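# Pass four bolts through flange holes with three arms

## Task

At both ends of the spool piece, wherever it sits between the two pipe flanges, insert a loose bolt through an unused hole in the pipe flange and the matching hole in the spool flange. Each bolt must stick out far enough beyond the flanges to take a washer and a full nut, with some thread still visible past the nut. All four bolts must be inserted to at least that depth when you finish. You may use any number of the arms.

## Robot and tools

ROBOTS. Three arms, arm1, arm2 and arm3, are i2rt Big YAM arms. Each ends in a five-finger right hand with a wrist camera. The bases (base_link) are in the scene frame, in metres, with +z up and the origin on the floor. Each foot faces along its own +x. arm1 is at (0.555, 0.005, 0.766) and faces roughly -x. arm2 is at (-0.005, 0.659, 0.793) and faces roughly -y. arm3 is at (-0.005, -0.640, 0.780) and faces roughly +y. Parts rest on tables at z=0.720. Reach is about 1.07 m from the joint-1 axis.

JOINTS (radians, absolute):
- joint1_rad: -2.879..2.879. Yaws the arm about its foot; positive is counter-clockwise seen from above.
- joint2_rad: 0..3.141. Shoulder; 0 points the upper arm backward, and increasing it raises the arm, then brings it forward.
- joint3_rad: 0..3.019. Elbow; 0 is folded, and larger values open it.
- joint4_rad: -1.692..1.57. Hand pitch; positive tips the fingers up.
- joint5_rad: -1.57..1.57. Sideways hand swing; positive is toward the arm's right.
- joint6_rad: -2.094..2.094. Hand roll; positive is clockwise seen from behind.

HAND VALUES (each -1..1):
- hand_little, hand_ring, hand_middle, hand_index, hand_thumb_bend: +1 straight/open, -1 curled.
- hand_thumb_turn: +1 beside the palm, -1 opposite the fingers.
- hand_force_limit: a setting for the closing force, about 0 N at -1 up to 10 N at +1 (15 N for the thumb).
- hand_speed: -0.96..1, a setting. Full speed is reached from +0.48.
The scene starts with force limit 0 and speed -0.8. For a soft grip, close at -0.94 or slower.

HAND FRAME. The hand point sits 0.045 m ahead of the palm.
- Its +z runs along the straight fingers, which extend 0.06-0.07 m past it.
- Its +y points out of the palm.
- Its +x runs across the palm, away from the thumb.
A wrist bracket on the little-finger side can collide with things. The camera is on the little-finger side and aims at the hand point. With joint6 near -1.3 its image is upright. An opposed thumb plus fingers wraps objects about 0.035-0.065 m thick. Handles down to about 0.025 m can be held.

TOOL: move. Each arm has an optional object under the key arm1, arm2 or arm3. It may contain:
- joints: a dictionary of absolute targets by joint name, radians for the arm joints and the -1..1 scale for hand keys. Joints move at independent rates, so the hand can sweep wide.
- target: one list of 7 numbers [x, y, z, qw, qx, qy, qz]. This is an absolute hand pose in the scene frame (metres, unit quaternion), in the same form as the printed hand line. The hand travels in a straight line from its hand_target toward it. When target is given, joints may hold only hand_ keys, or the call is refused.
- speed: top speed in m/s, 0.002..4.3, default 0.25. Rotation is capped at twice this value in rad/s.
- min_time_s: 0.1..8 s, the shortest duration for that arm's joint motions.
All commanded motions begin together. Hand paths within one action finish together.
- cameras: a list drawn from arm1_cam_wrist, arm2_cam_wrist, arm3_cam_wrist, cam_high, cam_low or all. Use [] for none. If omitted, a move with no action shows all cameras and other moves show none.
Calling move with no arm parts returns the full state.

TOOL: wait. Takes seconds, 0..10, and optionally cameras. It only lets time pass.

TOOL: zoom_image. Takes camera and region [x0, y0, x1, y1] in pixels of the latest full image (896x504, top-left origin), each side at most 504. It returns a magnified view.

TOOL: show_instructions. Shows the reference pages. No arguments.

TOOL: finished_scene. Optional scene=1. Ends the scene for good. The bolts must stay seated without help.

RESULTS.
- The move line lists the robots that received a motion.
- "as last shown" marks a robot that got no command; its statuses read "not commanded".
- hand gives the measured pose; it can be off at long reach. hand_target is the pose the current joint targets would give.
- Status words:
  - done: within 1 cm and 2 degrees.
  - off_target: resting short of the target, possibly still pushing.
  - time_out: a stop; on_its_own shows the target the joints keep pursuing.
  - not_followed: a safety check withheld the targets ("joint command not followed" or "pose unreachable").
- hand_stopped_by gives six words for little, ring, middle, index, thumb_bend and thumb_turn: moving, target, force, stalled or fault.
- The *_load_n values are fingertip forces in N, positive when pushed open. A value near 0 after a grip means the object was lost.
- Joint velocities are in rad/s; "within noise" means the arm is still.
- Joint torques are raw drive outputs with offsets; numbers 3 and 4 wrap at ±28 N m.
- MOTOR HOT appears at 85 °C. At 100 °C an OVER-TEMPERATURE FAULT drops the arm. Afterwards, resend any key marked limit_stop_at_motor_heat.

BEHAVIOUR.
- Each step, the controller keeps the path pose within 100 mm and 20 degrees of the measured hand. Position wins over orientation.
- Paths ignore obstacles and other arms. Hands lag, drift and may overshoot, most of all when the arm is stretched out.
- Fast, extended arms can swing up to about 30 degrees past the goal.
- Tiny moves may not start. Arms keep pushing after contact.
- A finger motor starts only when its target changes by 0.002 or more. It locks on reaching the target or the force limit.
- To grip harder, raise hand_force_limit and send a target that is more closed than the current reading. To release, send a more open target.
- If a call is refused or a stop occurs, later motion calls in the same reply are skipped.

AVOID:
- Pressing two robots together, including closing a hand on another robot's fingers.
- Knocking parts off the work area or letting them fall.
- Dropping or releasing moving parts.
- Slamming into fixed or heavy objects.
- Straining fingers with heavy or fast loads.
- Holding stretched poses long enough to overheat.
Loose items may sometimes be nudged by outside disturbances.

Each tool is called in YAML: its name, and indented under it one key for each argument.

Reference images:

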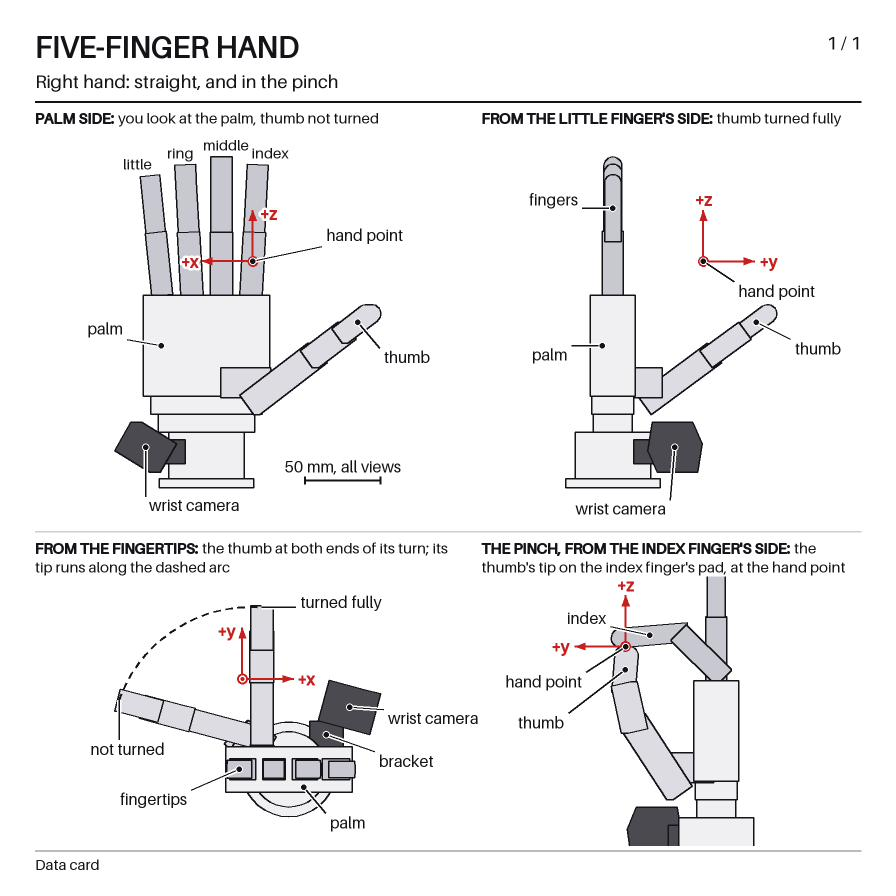

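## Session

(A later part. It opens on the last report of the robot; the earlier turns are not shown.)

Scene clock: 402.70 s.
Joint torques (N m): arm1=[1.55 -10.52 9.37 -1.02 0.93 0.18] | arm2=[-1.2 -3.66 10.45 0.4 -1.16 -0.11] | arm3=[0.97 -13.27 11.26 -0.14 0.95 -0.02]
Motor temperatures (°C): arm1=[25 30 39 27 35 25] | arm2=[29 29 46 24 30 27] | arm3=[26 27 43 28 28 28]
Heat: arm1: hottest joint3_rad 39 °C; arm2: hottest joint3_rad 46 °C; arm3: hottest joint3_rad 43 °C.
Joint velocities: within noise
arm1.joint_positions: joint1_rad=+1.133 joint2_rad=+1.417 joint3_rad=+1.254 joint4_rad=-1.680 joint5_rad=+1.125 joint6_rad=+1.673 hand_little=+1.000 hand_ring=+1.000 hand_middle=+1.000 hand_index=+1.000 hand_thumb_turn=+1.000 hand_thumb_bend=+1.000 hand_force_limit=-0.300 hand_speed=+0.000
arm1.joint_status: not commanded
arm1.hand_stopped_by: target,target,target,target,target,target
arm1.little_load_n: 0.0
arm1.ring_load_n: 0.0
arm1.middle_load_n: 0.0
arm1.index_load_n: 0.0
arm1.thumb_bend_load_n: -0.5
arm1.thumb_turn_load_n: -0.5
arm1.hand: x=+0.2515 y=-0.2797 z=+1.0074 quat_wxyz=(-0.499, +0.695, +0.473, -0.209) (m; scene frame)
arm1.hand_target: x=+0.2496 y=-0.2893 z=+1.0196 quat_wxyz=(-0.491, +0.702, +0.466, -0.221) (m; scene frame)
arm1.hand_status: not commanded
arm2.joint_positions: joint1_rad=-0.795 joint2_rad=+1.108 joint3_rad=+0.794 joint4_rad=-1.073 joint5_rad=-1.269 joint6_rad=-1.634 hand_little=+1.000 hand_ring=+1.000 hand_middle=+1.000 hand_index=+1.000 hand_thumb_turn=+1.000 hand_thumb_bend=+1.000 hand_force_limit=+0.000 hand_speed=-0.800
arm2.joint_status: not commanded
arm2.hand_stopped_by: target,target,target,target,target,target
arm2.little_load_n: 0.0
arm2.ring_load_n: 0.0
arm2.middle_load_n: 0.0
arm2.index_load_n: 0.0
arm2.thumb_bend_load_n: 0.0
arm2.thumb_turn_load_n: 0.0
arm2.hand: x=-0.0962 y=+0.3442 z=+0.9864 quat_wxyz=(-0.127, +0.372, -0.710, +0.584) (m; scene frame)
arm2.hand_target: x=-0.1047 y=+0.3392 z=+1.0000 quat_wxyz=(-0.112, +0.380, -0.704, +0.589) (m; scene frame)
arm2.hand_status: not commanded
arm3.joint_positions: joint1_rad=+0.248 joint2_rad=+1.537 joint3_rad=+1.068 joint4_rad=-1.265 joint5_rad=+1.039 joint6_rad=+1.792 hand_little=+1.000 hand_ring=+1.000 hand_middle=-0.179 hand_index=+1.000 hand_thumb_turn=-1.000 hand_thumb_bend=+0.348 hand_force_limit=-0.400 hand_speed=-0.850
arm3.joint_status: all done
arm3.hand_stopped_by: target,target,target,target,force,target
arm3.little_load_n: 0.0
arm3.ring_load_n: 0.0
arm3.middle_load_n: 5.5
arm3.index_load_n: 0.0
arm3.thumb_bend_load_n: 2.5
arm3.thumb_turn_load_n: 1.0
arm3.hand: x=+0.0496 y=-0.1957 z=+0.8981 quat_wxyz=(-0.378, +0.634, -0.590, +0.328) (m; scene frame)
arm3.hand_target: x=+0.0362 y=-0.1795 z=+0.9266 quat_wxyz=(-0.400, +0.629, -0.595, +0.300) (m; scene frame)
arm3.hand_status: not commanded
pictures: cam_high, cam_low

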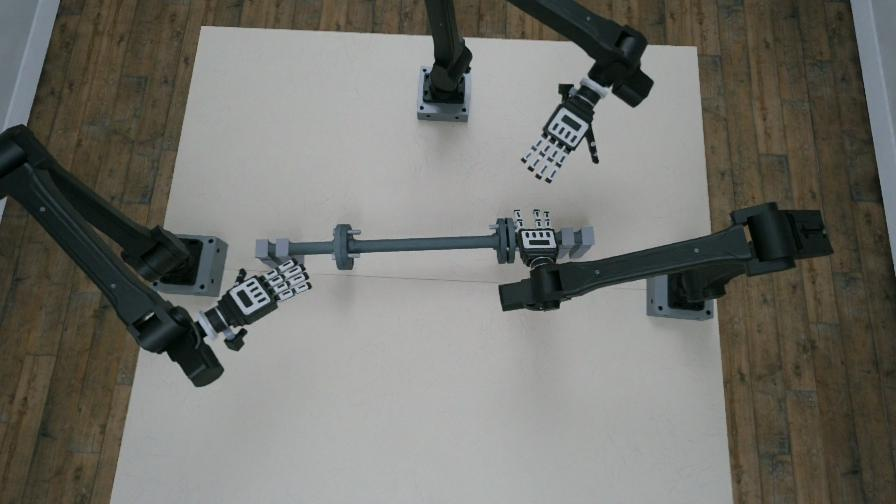

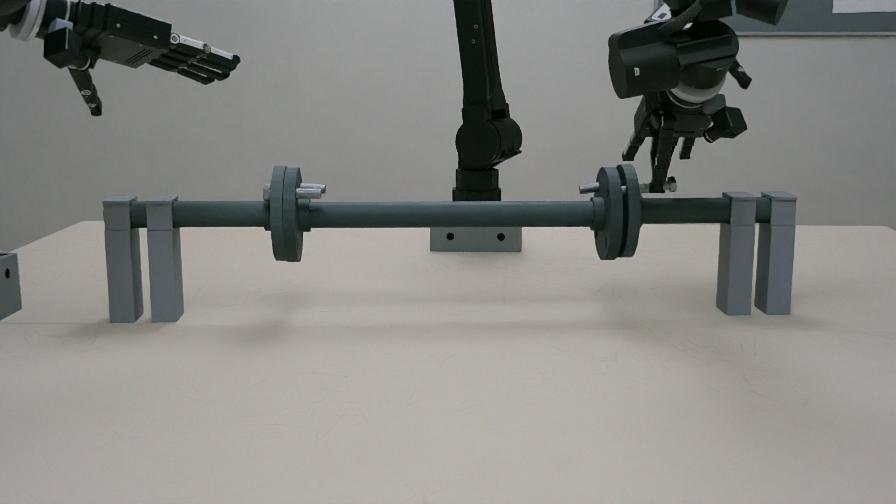

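move:
  arm3: {"joints": {"joint1_rad": 0.276, "joint2_rad": 1.516, "joint3_rad": 1.096, "joint4_rad": -1.268}, "min_time_s": 1.5}
  cameras: ["cam_low", "cam_high"]

zoom_image:
  camera: "cam_low"
  region: [595, 160, 655, 220]

zoom_image:
  camera: "cam_high"
  region: [485, 215, 530, 265]

Scene clock: 405.30 s.
Joint torques (N m): arm1=[1.55 -10.58 9.36 -1.03 0.93 0.18] | arm2=[-1.08 -3.9 10.5 0.38 -1.15 -0.11] | arm3=[1.38 -12.45 10.25 -0.12 0.95 -0.02]
Motor temperatures (°C): arm1=[25 30 39 27 35 25] | arm2=[29 29 46 24 30 27] | arm3=[26 27 43 28 28 28]
Heat: arm1: hottest joint3_rad 39 °C; arm2: hottest joint3_rad 46 °C; arm3: hottest joint3_rad 43 °C.
move: arm3 done
Joint velocities: within noise
arm1, arm2: as last shown
arm1.thumb_bend_load_n: 0.0
arm1.thumb_turn_load_n: 0.0
arm3.joint_positions: joint1_rad=+0.248 joint2_rad=+1.537 joint3_rad=+1.068 joint4_rad=-1.265 joint5_rad=+1.039 joint6_rad=+1.792 hand_little=+1.000 hand_ring=+1.000 hand_middle=-0.179 hand_index=+1.000 hand_thumb_turn=-1.000 hand_thumb_bend=+0.348 hand_force_limit=-0.400 hand_speed=-0.850
arm3.joint_status: all done
arm3.hand_stopped_by: target,target,target,target,force,target
arm3.little_load_n: 0.0
arm3.ring_load_n: 0.0
arm3.middle_load_n: 6.5
arm3.index_load_n: 0.0
arm3.thumb_bend_load_n: 2.5
arm3.thumb_turn_load_n: 1.0
arm3.hand: x=+0.0492 y=-0.1957 z=+0.8981 quat_wxyz=(-0.378, +0.634, -0.590, +0.328)
arm3.hand_target: x=+0.0353 y=-0.1842 z=+0.9172 quat_wxyz=(-0.395, +0.634, -0.589, +0.308)
arm3.hand_status: not commanded
pictures: cam_high, cam_low

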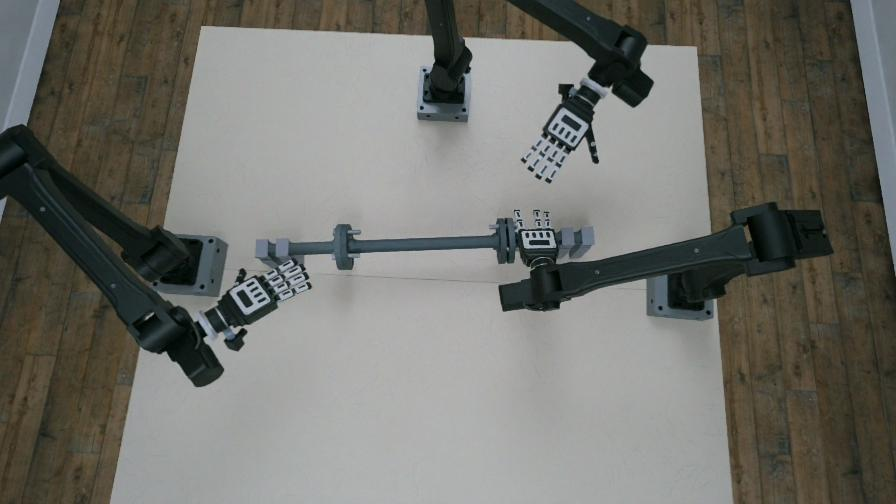

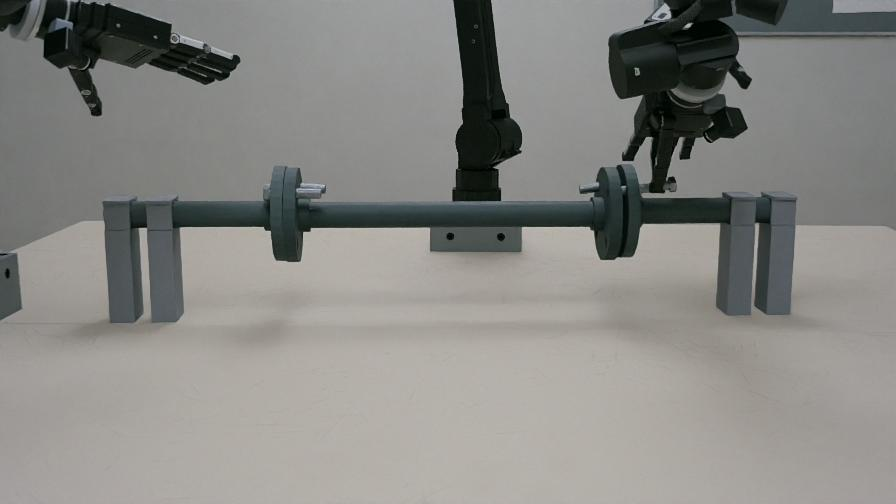

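Scaled by 8.400.

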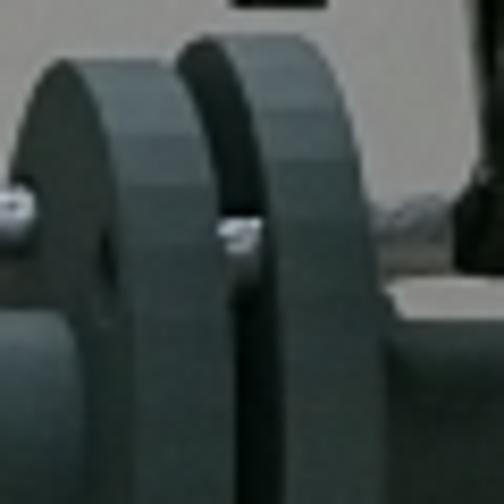

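Scaled by 10.080.

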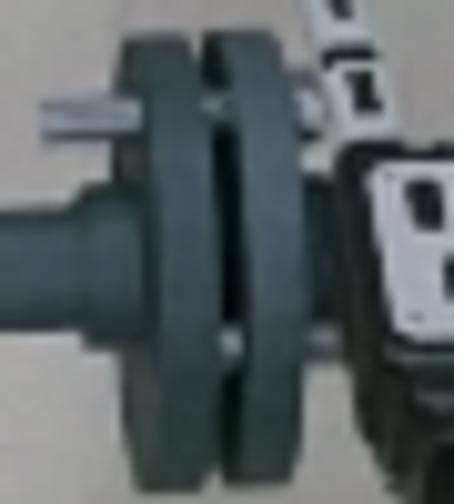

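move:
  arm3: {"joints": {"joint1_rad": 0.222, "joint2_rad": 1.528, "joint3_rad": 1.08, "joint4_rad": -1.268}, "min_time_s": 2}
  cameras: ["cam_low", "cam_high", "arm1_cam_wrist"]

zoom_image:
  camera: "cam_low"
  region: [595, 160, 655, 220]

zoom_image:
  camera: "cam_high"
  region: [485, 215, 530, 265]

zoom_image:
  camera: "arm1_cam_wrist"
  region: [425, 85, 485, 145]

Scene clock: 407.87 s.
Joint torques (N m): arm1=[1.55 -10.52 9.37 -1.02 0.93 0.18] | arm2=[-1.38 -4.07 10.5 0.25 -1.16 -0.11] | arm3=[-2.67 -11.46 9.02 -0.16 0.99 -0.03]
Motor temperatures (°C): arm1=[25 30 39 27 35 25] | arm2=[29 29 46 24 30 27] | arm3=[26 27 43 28 28 28]
Heat: arm1: hottest joint3_rad 39 °C; arm2: hottest joint3_rad 46 °C; arm3: hottest joint3_rad 43 °C.
move: arm3 done
Joint velocities: within noise
arm1, arm2: as last shown
arm3.joint_positions: joint1_rad=+0.239 joint2_rad=+1.537 joint3_rad=+1.068 joint4_rad=-1.265 joint5_rad=+1.038 joint6_rad=+1.792 hand_little=+1.000 hand_ring=+1.000 hand_middle=-0.179 hand_index=+1.000 hand_thumb_turn=-1.000 hand_thumb_bend=+0.348 hand_force_limit=-0.400 hand_speed=-0.850
arm3.joint_status: all done
arm3.hand_stopped_by: target,target,target,target,force,target
arm3.little_load_n: -0.5
arm3.ring_load_n: 0.0
arm3.middle_load_n: 4.5
arm3.index_load_n: 0.0
arm3.thumb_bend_load_n: 4.0
arm3.thumb_turn_load_n: 0.0
arm3.hand: x=+0.0532 y=-0.1962 z=+0.8980 quat_wxyz=(-0.376, +0.631, -0.593, +0.330)
arm3.hand_target: x=+0.0609 y=-0.1930 z=+0.9065 quat_wxyz=(-0.380, +0.622, -0.601, +0.328)
arm3.hand_status: not commanded
pictures: arm1_cam_wrist, cam_high, cam_low

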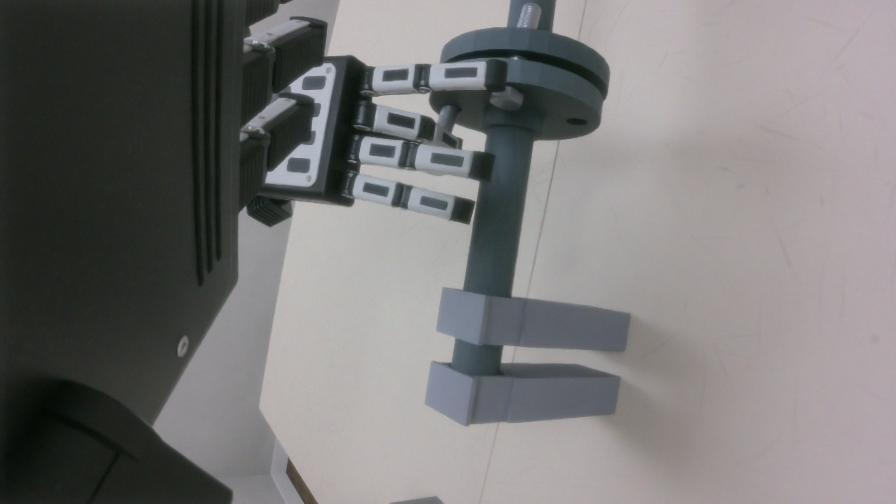

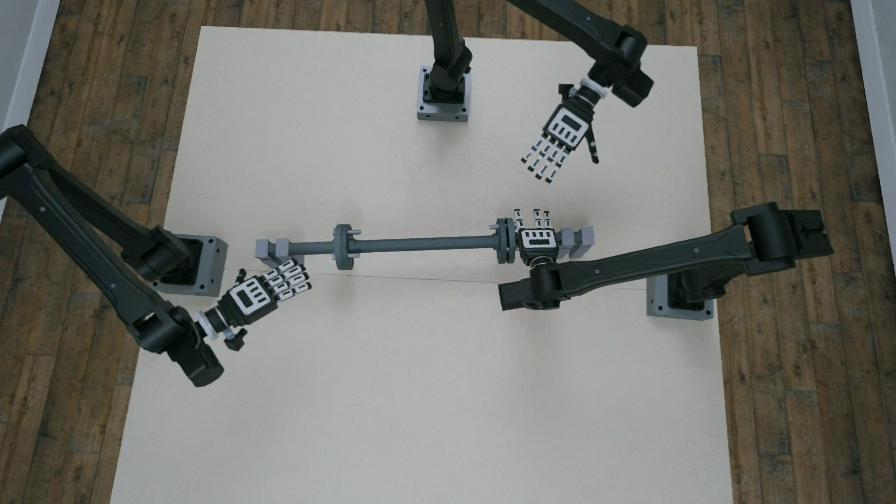

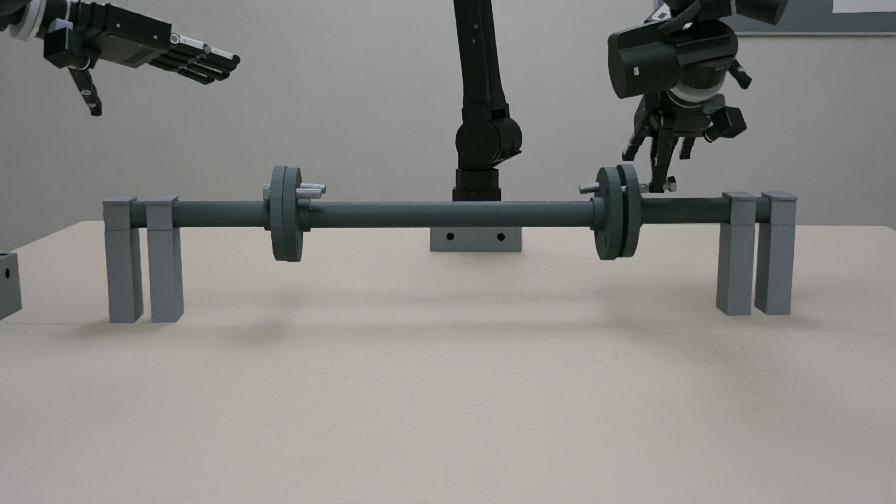

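Scaled by 8.400.

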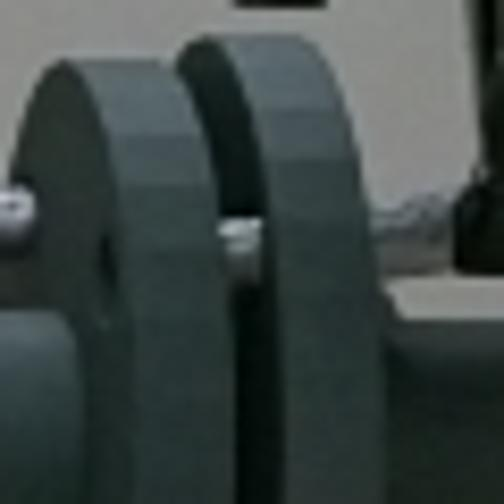

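Scaled by 10.080.

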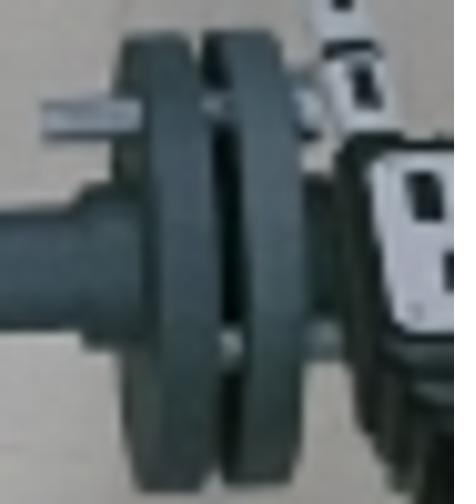

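Scaled by 8.400.

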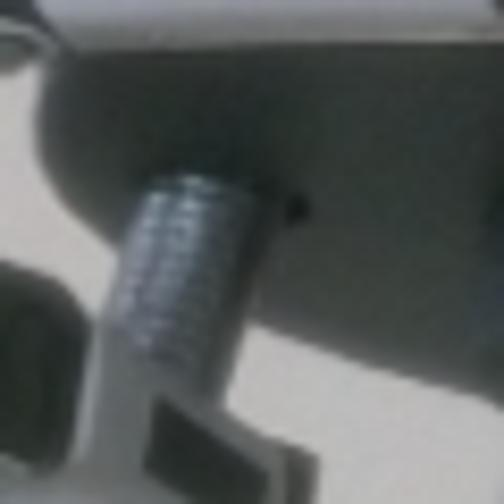

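move:
  arm3: {"joints": {"joint1_rad": 0.262, "joint2_rad": 1.507, "joint3_rad": 1.048, "joint4_rad": -1.268}, "min_time_s": 2}
  cameras: ["cam_low", "cam_high", "arm1_cam_wrist"]

zoom_image:
  camera: "cam_low"
  region: [595, 160, 655, 220]

zoom_image:
  camera: "cam_high"
  region: [485, 215, 530, 265]

zoom_image:
  camera: "arm1_cam_wrist"
  region: [425, 85, 485, 145]

Scene clock: 410.43 s.
Joint torques (N m): arm1=[1.55 -10.52 9.37 -1.02 0.93 0.17] | arm2=[-0.97 -3.66 10.45 0.31 -1.12 -0.12] | arm3=[0.15 -12.57 7.12 -0.13 0.93 -0.03]
Motor temperatures (°C): arm1=[25 30 39 27 35 25] | arm2=[29 29 46 24 30 27] | arm3=[26 27 43 28 28 28]
Heat: arm1: hottest joint3_rad 39 °C; arm2: hottest joint3_rad 46 °C; arm3: hottest joint3_rad 43 °C.
move: arm3 done
Joint velocities: within noise
arm1, arm2: as last shown
arm3.joint_positions: joint1_rad=+0.248 joint2_rad=+1.531 joint3_rad=+1.060 joint4_rad=-1.265 joint5_rad=+1.039 joint6_rad=+1.792 hand_little=+1.000 hand_ring=+1.000 hand_middle=-0.179 hand_index=+1.000 hand_thumb_turn=-1.000 hand_thumb_bend=+0.348 hand_force_limit=-0.400 hand_speed=-0.850
arm3.joint_status: all done
arm3.hand_stopped_by: target,target,target,target,force,target
arm3.little_load_n: 0.0
arm3.ring_load_n: 0.0
arm3.middle_load_n: 5.0
arm3.index_load_n: 0.0
arm3.thumb_bend_load_n: 3.5
arm3.thumb_turn_load_n: 2.0
arm3.hand: x=+0.0502 y=-0.1985 z=+0.8979 quat_wxyz=(-0.377, +0.634, -0.590, +0.329)
arm3.hand_target: x=+0.0455 y=-0.2028 z=+0.9036 quat_wxyz=(-0.383, +0.636, -0.586, +0.324)
arm3.hand_status: not commanded
pictures: arm1_cam_wrist, cam_high, cam_low

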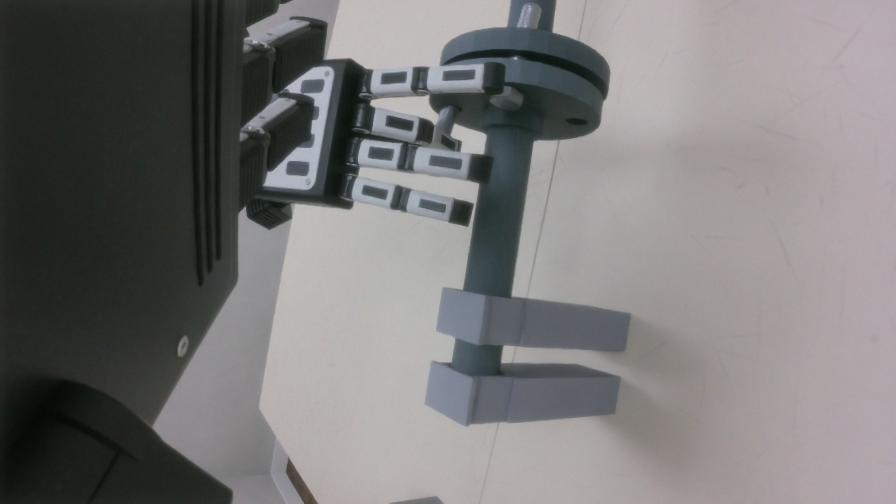

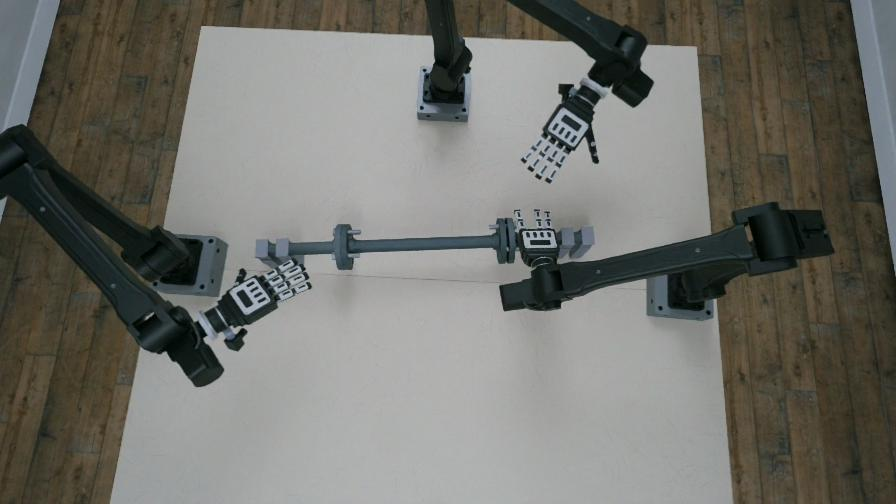

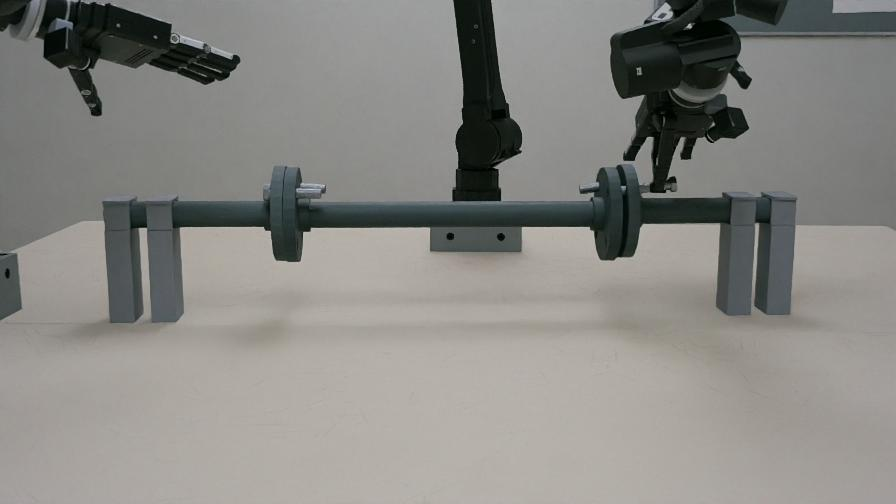

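Scaled by 8.400.

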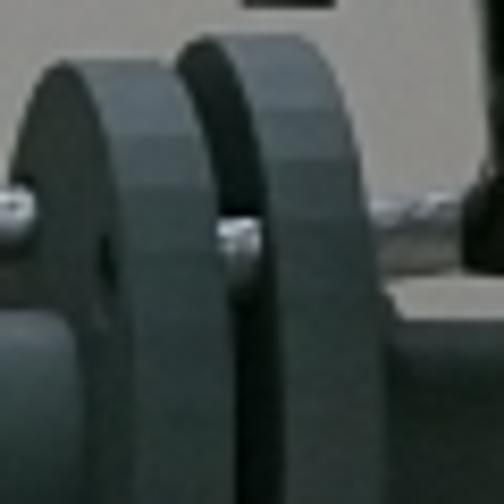

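Scaled by 10.080.

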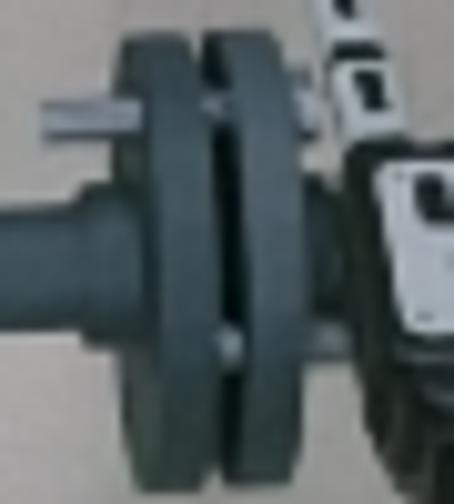

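Scaled by 8.400.

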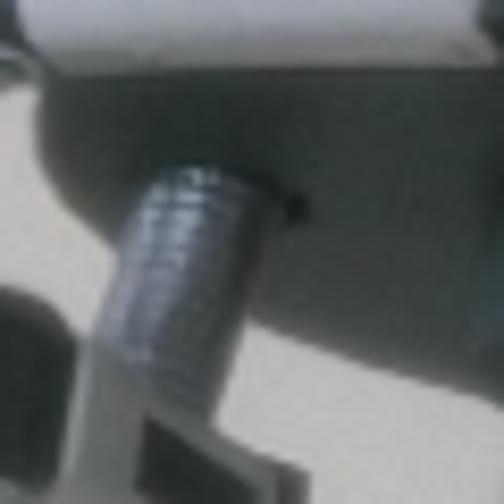

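zoom_image:
  camera: "cam_high"
  region: [497, 220, 519, 256]

zoom_image:
  camera: "cam_low"
  region: [605, 175, 635, 205]

Scaled by 14.000.

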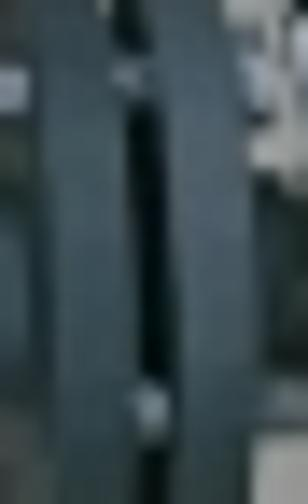

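Scaled by 16.800.

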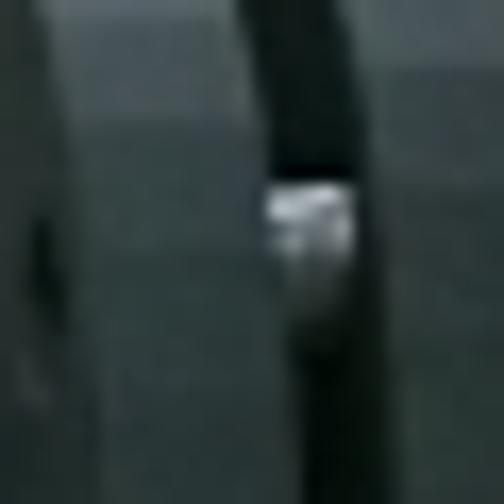

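zoom_image:
  camera: "cam_low"
  region: [600, 180, 616, 204]

zoom_image:
  camera: "cam_low"
  region: [590, 160, 650, 262]

Scaled by 21.000.

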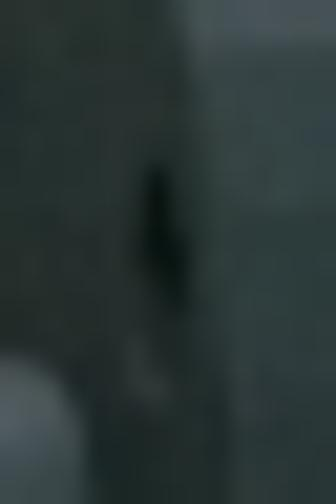

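Scaled by 4.941.

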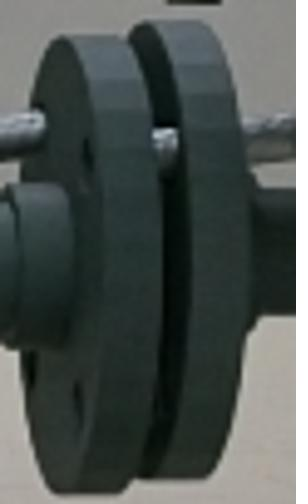

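move:
  arm1: {"target": [0.30, -0.12, 0.93, 0.5, -0.5, -0.5, 0.5], "speed": 0.2, "joints": {"hand_thumb_turn": -1}}
  cameras: ["cam_high", "cam_low", "arm1_cam_wrist"]

Scene clock: 416.67 s.
Joint torques (N m): arm1=[0.5 2.26 7.83 2.63 0.07 -0.15] | arm2=[-1.61 -3.96 10.39 0.39 -1.14 -0.12] | arm3=[0.03 -12.63 7.1 -0.13 0.93 -0.02]
Motor temperatures (°C): arm1=[25 30 39 27 35 25] | arm2=[29 29 46 24 30 27] | arm3=[26 27 42 28 28 28]
Heat: arm1: hottest joint3_rad 39 °C; arm2: hottest joint3_rad 46 °C; arm3: hottest joint3_rad 42 °C.
move: arm1 done
Joint velocities: within noise
arm1.joint_positions: joint1_rad=+1.013 joint2_rad=+0.147 joint3_rad=+0.076 joint4_rad=+0.047 joint5_rad=+1.001 joint6_rad=+0.017 hand_little=+1.000 hand_ring=+1.000 hand_middle=+1.000 hand_index=+1.000 hand_thumb_turn=-1.000 hand_thumb_bend=+1.000 hand_force_limit=-0.300 hand_speed=+0.000
arm1.joint_status: all done
arm1.hand_stopped_by: target,target,target,target,target,target
arm1.little_load_n: 0.0
arm1.ring_load_n: 0.0
arm1.middle_load_n: 0.0
arm1.index_load_n: 0.0
arm1.thumb_bend_load_n: 0.0
arm1.thumb_turn_load_n: 0.0
arm1.hand: x=+0.3011 y=-0.1215 z=+0.9273 quat_wxyz=(-0.497, +0.501, +0.506, -0.496)
arm1.hand_target: x=+0.3001 y=-0.1199 z=+0.9301 quat_wxyz=(-0.500, +0.500, +0.500, -0.500)
arm1.hand_status: done (0.003 m and 0.9 deg from the pose sent, 0.184 m and 40.5 deg at the start)
arm2, arm3: as last shown
arm3.thumb_turn_load_n: 1.5
pictures: arm1_cam_wrist, cam_high, cam_low

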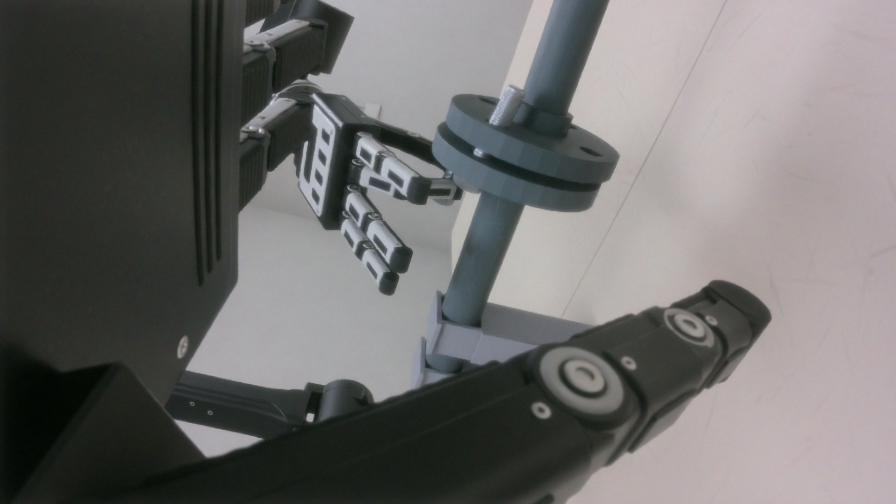

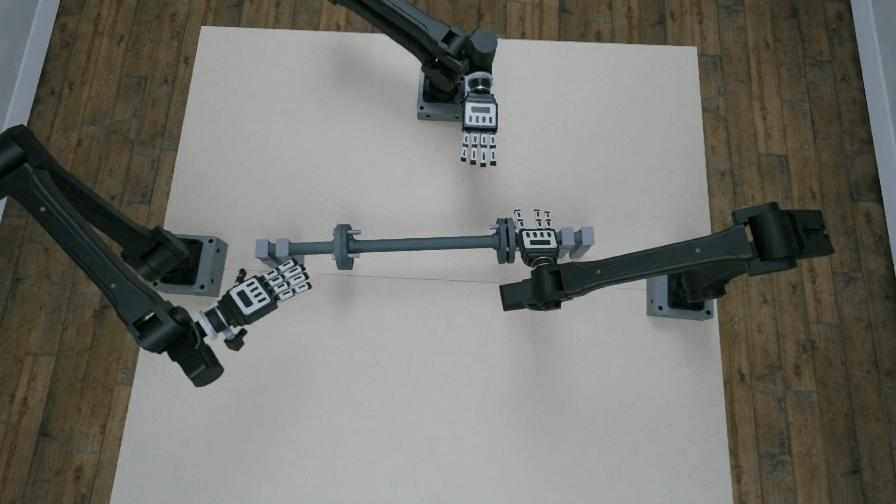

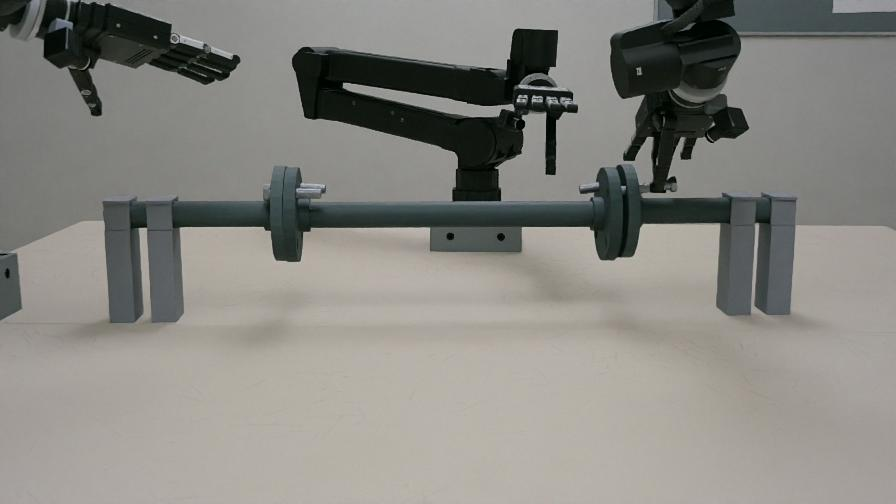

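move:
  arm1: {"target": [0.225, -0.10, 0.88, 0.5, -0.5, -0.5, 0.5], "speed": 0.2, "joints": {"hand_thumb_bend": -1}}
  cameras: ["cam_low"]

move:
  arm1: {"target": [0.225, -0.10, 0.757, 0.5, -0.5, -0.5, 0.5], "speed": 0.15}
  cameras: ["cam_low", "cam_high", "arm1_cam_wrist"]

Scene clock: 418.77 s.
Joint torques (N m): arm1=[1.96 2.67 8.75 1.63 0.05 0.01] | arm2=[-0.67 -3.84 10.41 0.31 -1.15 -0.11] | arm3=[0.21 -12.81 7.09 -0.14 0.94 -0.03]
Motor temperatures (°C): arm1=[25 30 39 27 35 25] | arm2=[29 29 46 24 30 27] | arm3=[26 28 42 28 28 28]
Heat: arm1: hottest joint3_rad 39 °C; arm2: hottest joint3_rad 46 °C; arm3: hottest joint3_rad 42 °C.
move: arm1 not_followed
Joint velocities: within noise
arm1.joint_positions: joint1_rad=+0.889 joint2_rad=+0.155 joint3_rad=+0.039 joint4_rad=+0.105 joint5_rad=+0.856 joint6_rad=+0.017 hand_little=+1.000 hand_ring=+1.000 hand_middle=+1.000 hand_index=+1.000 hand_thumb_turn=-1.000 hand_thumb_bend=-0.982 hand_force_limit=-0.300 hand_speed=+0.000
arm1.joint_status: all done
arm1.hand_stopped_by: target,target,target,target,force,target
arm1.little_load_n: 0.0
arm1.ring_load_n: 0.0
arm1.middle_load_n: 0.0
arm1.index_load_n: 0.0
arm1.thumb_bend_load_n: 9.0
arm1.thumb_turn_load_n: 0.5
arm1.on_its_own: joint1_rad is held at +0.899, not at its first target +1.006; joint5_rad is held at +0.853, not at its first target +0.997
arm1.hand: x=+0.2906 y=-0.1174 z=+0.9158 quat_wxyz=(-0.491, +0.498, +0.506, -0.506)
arm1.hand_target: x=+0.2917 y=-0.1211 z=+0.9199 quat_wxyz=(-0.487, +0.494, +0.507, -0.511)
arm1.hand_status: not_followed (0.077 m and 1.5 deg from the pose sent, 0.092 m and 0.9 deg at the start; a joint's target at an end of its range on 44 of 53 steps)
arm2, arm3: as last shown
arm2.thumb_turn_load_n: -0.5
arm3.thumb_bend_load_n: 3.0
pose unreachable (arm1 arm): on one or more control steps of this call this arm could not follow its commanded pose, so it was not sent that pose on those steps. On the call's last step it was still not sent that pose. It may still have moved: this result reports where it is.
cause: moving toward the commanded pose would bring two parts of the arm too close to each other.

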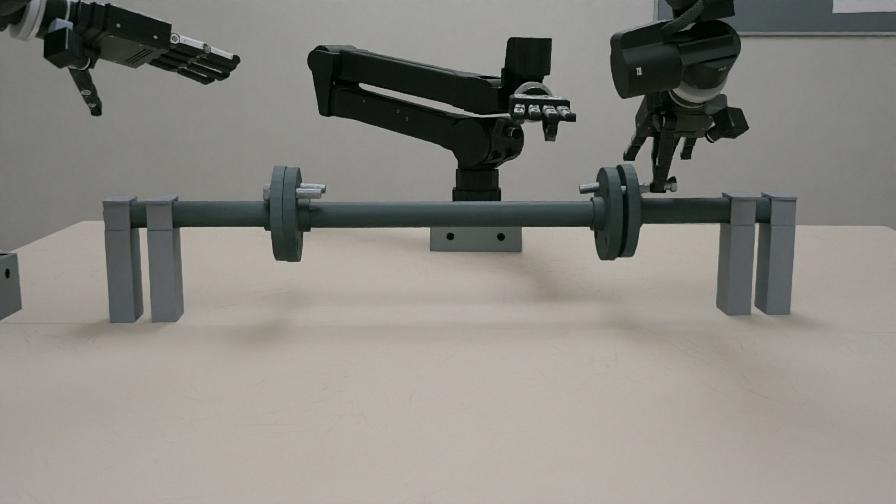

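Scene clock: 420.50 s.
Joint torques (N m): arm1=[1.14 2.78 8.31 1.68 0.31 0] | arm2=[-1.2 -3.37 10.45 0.34 -1.16 -0.14] | arm3=[0.09 -12.63 7.08 -0.13 0.94 -0.04]
Motor temperatures (°C): arm1=[25 30 39 27 35 25] | arm2=[29 29 46 24 30 27] | arm3=[26 28 42 28 28 28]
Heat: arm1: hottest joint3_rad 39 °C; arm2: hottest joint3_rad 46 °C; arm3: hottest joint3_rad 42 °C.
move: arm1 not_followed
Joint velocities: within noise
arm1.joint_positions: joint1_rad=+0.888 joint2_rad=+0.156 joint3_rad=+0.036 joint4_rad=+0.113 joint5_rad=+0.839 joint6_rad=+0.017 hand_little=+1.000 hand_ring=+1.000 hand_middle=+1.000 hand_index=+1.000 hand_thumb_turn=-1.000 hand_thumb_bend=-0.982 hand_force_limit=-0.300 hand_speed=+0.000
arm1.joint_status: not commanded
arm1.hand_stopped_by: target,target,target,target,force,target
arm1.little_load_n: 0.0
arm1.ring_load_n: 0.0
arm1.middle_load_n: 0.0
arm1.index_load_n: 0.0
arm1.thumb_bend_load_n: 9.0
arm1.thumb_turn_load_n: 0.5
arm1.on_its_own: joint1_rad is held at +0.888, not at its first target +1.006; joint5_rad is held at +0.841, not at its first target +0.997
arm1.hand: x=+0.2910 y=-0.1206 z=+0.9154 quat_wxyz=(-0.486, +0.494, +0.509, -0.511)
arm1.hand_target: x=+0.2910 y=-0.1203 z=+0.9157 quat_wxyz=(-0.487, +0.494, +0.509, -0.510)
arm1.hand_status: not_followed (0.173 m and 2.4 deg from the pose sent, 0.173 m and 1.5 deg at the start; pose on its path clipped on 26 of 48 steps; a joint's target at an end of its range on 44 of 48 steps)
arm2, arm3: as last shown
pictures: arm1_cam_wrist, cam_high, cam_low
pose unreachable (arm1 arm): on one or more control steps of this call this arm could not follow its commanded pose, so it was not sent that pose on those steps. On the call's last step it was still not sent that pose. It may still have moved: this result reports where it is.
cause: moving toward the commanded pose would bring two parts of the arm too close to each other.

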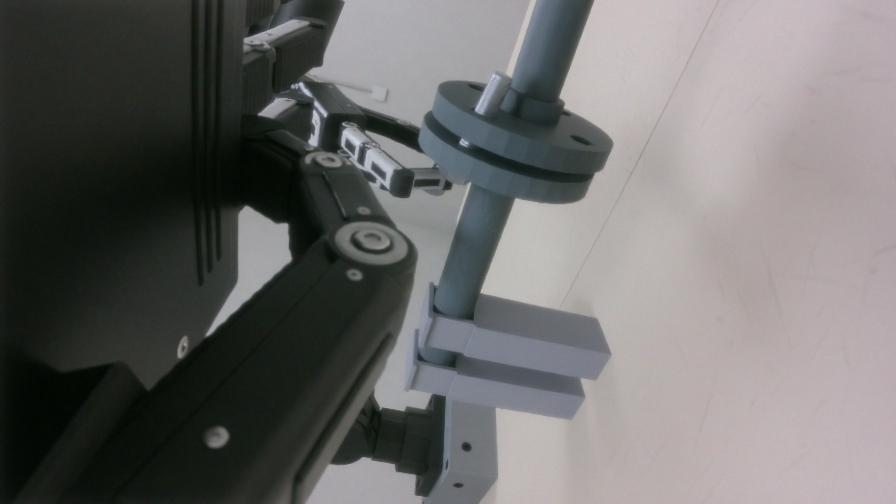

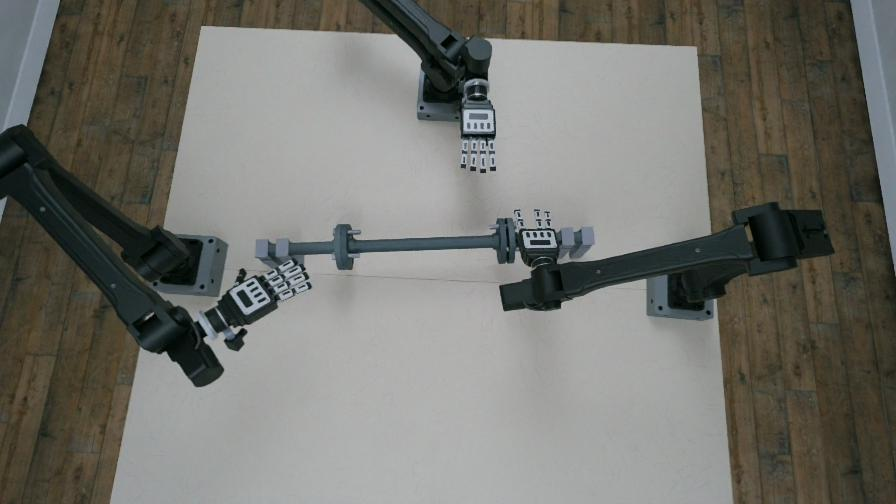

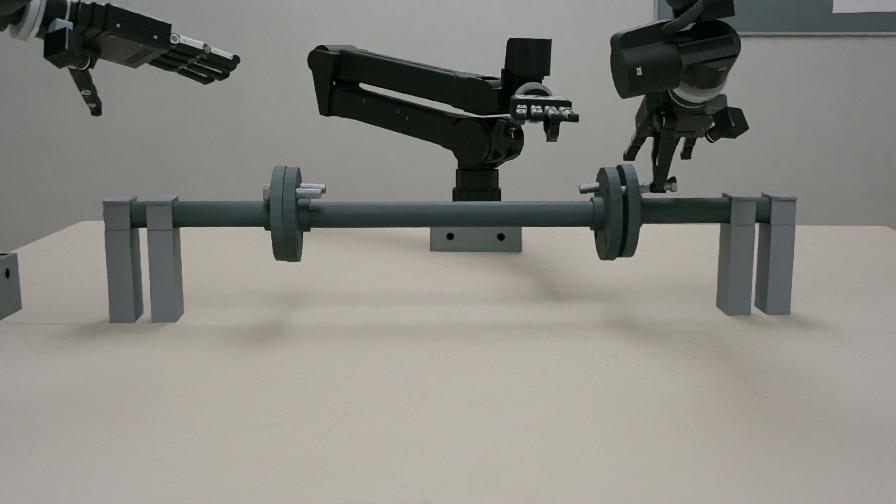

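move:
  arm1: {"target": [0.25, -0.09, 1.03, 0.4338, -0.5171, -0.5653, 0.4743], "speed": 0.2, "joints": {"hand_thumb_bend": 1}}
  cameras: ["cam_low"]

Scene clock: 428.67 s.
Joint torques (N m): arm1=[0.56 1.9 11.44 1.55 0.07 0.14] | arm2=[-1.08 -4.01 10.44 0.25 -1.13 -0.11] | arm3=[0.15 -12.69 7.1 -0.14 0.94 -0.04]
Motor temperatures (°C): arm1=[25 30 39 27 34 25] | arm2=[29 29 46 24 30 27] | arm3=[26 28 41 28 28 28]
Heat: arm1: hottest joint3_rad 39 °C; arm2: hottest joint3_rad 46 °C; arm3: hottest joint3_rad 41 °C.
move: arm1 off_target
Joint velocities: within noise
arm1.joint_positions: joint1_rad=+0.372 joint2_rad=+0.319 joint3_rad=+0.427 joint4_rad=-0.311 joint5_rad=+0.267 joint6_rad=+0.038 hand_little=+1.000 hand_ring=+1.000 hand_middle=+1.000 hand_index=+1.000 hand_thumb_turn=-1.000 hand_thumb_bend=+1.000 hand_force_limit=-0.300 hand_speed=+0.000
arm1.joint_status: all done
arm1.hand_stopped_by: target,target,target,target,target,target
arm1.little_load_n: 0.0
arm1.ring_load_n: 0.0
arm1.middle_load_n: 0.0
arm1.index_load_n: 0.0
arm1.thumb_bend_load_n: 0.0
arm1.thumb_turn_load_n: 0.0
arm1.hand: x=+0.2527 y=-0.0897 z=+1.0085 quat_wxyz=(-0.432, +0.516, +0.576, -0.464)
arm1.hand_target: x=+0.2505 y=-0.0899 z=+1.0297 quat_wxyz=(-0.434, +0.517, +0.565, -0.474)
arm1.hand_status: off_target (0.022 m and 1.7 deg from the pose sent, 0.126 m and 10.2 deg at the start)
arm2, arm3: as last shown

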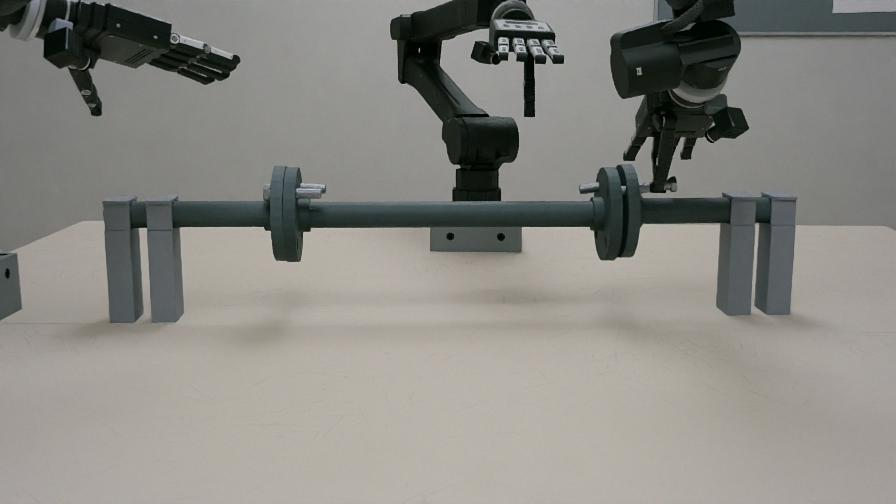

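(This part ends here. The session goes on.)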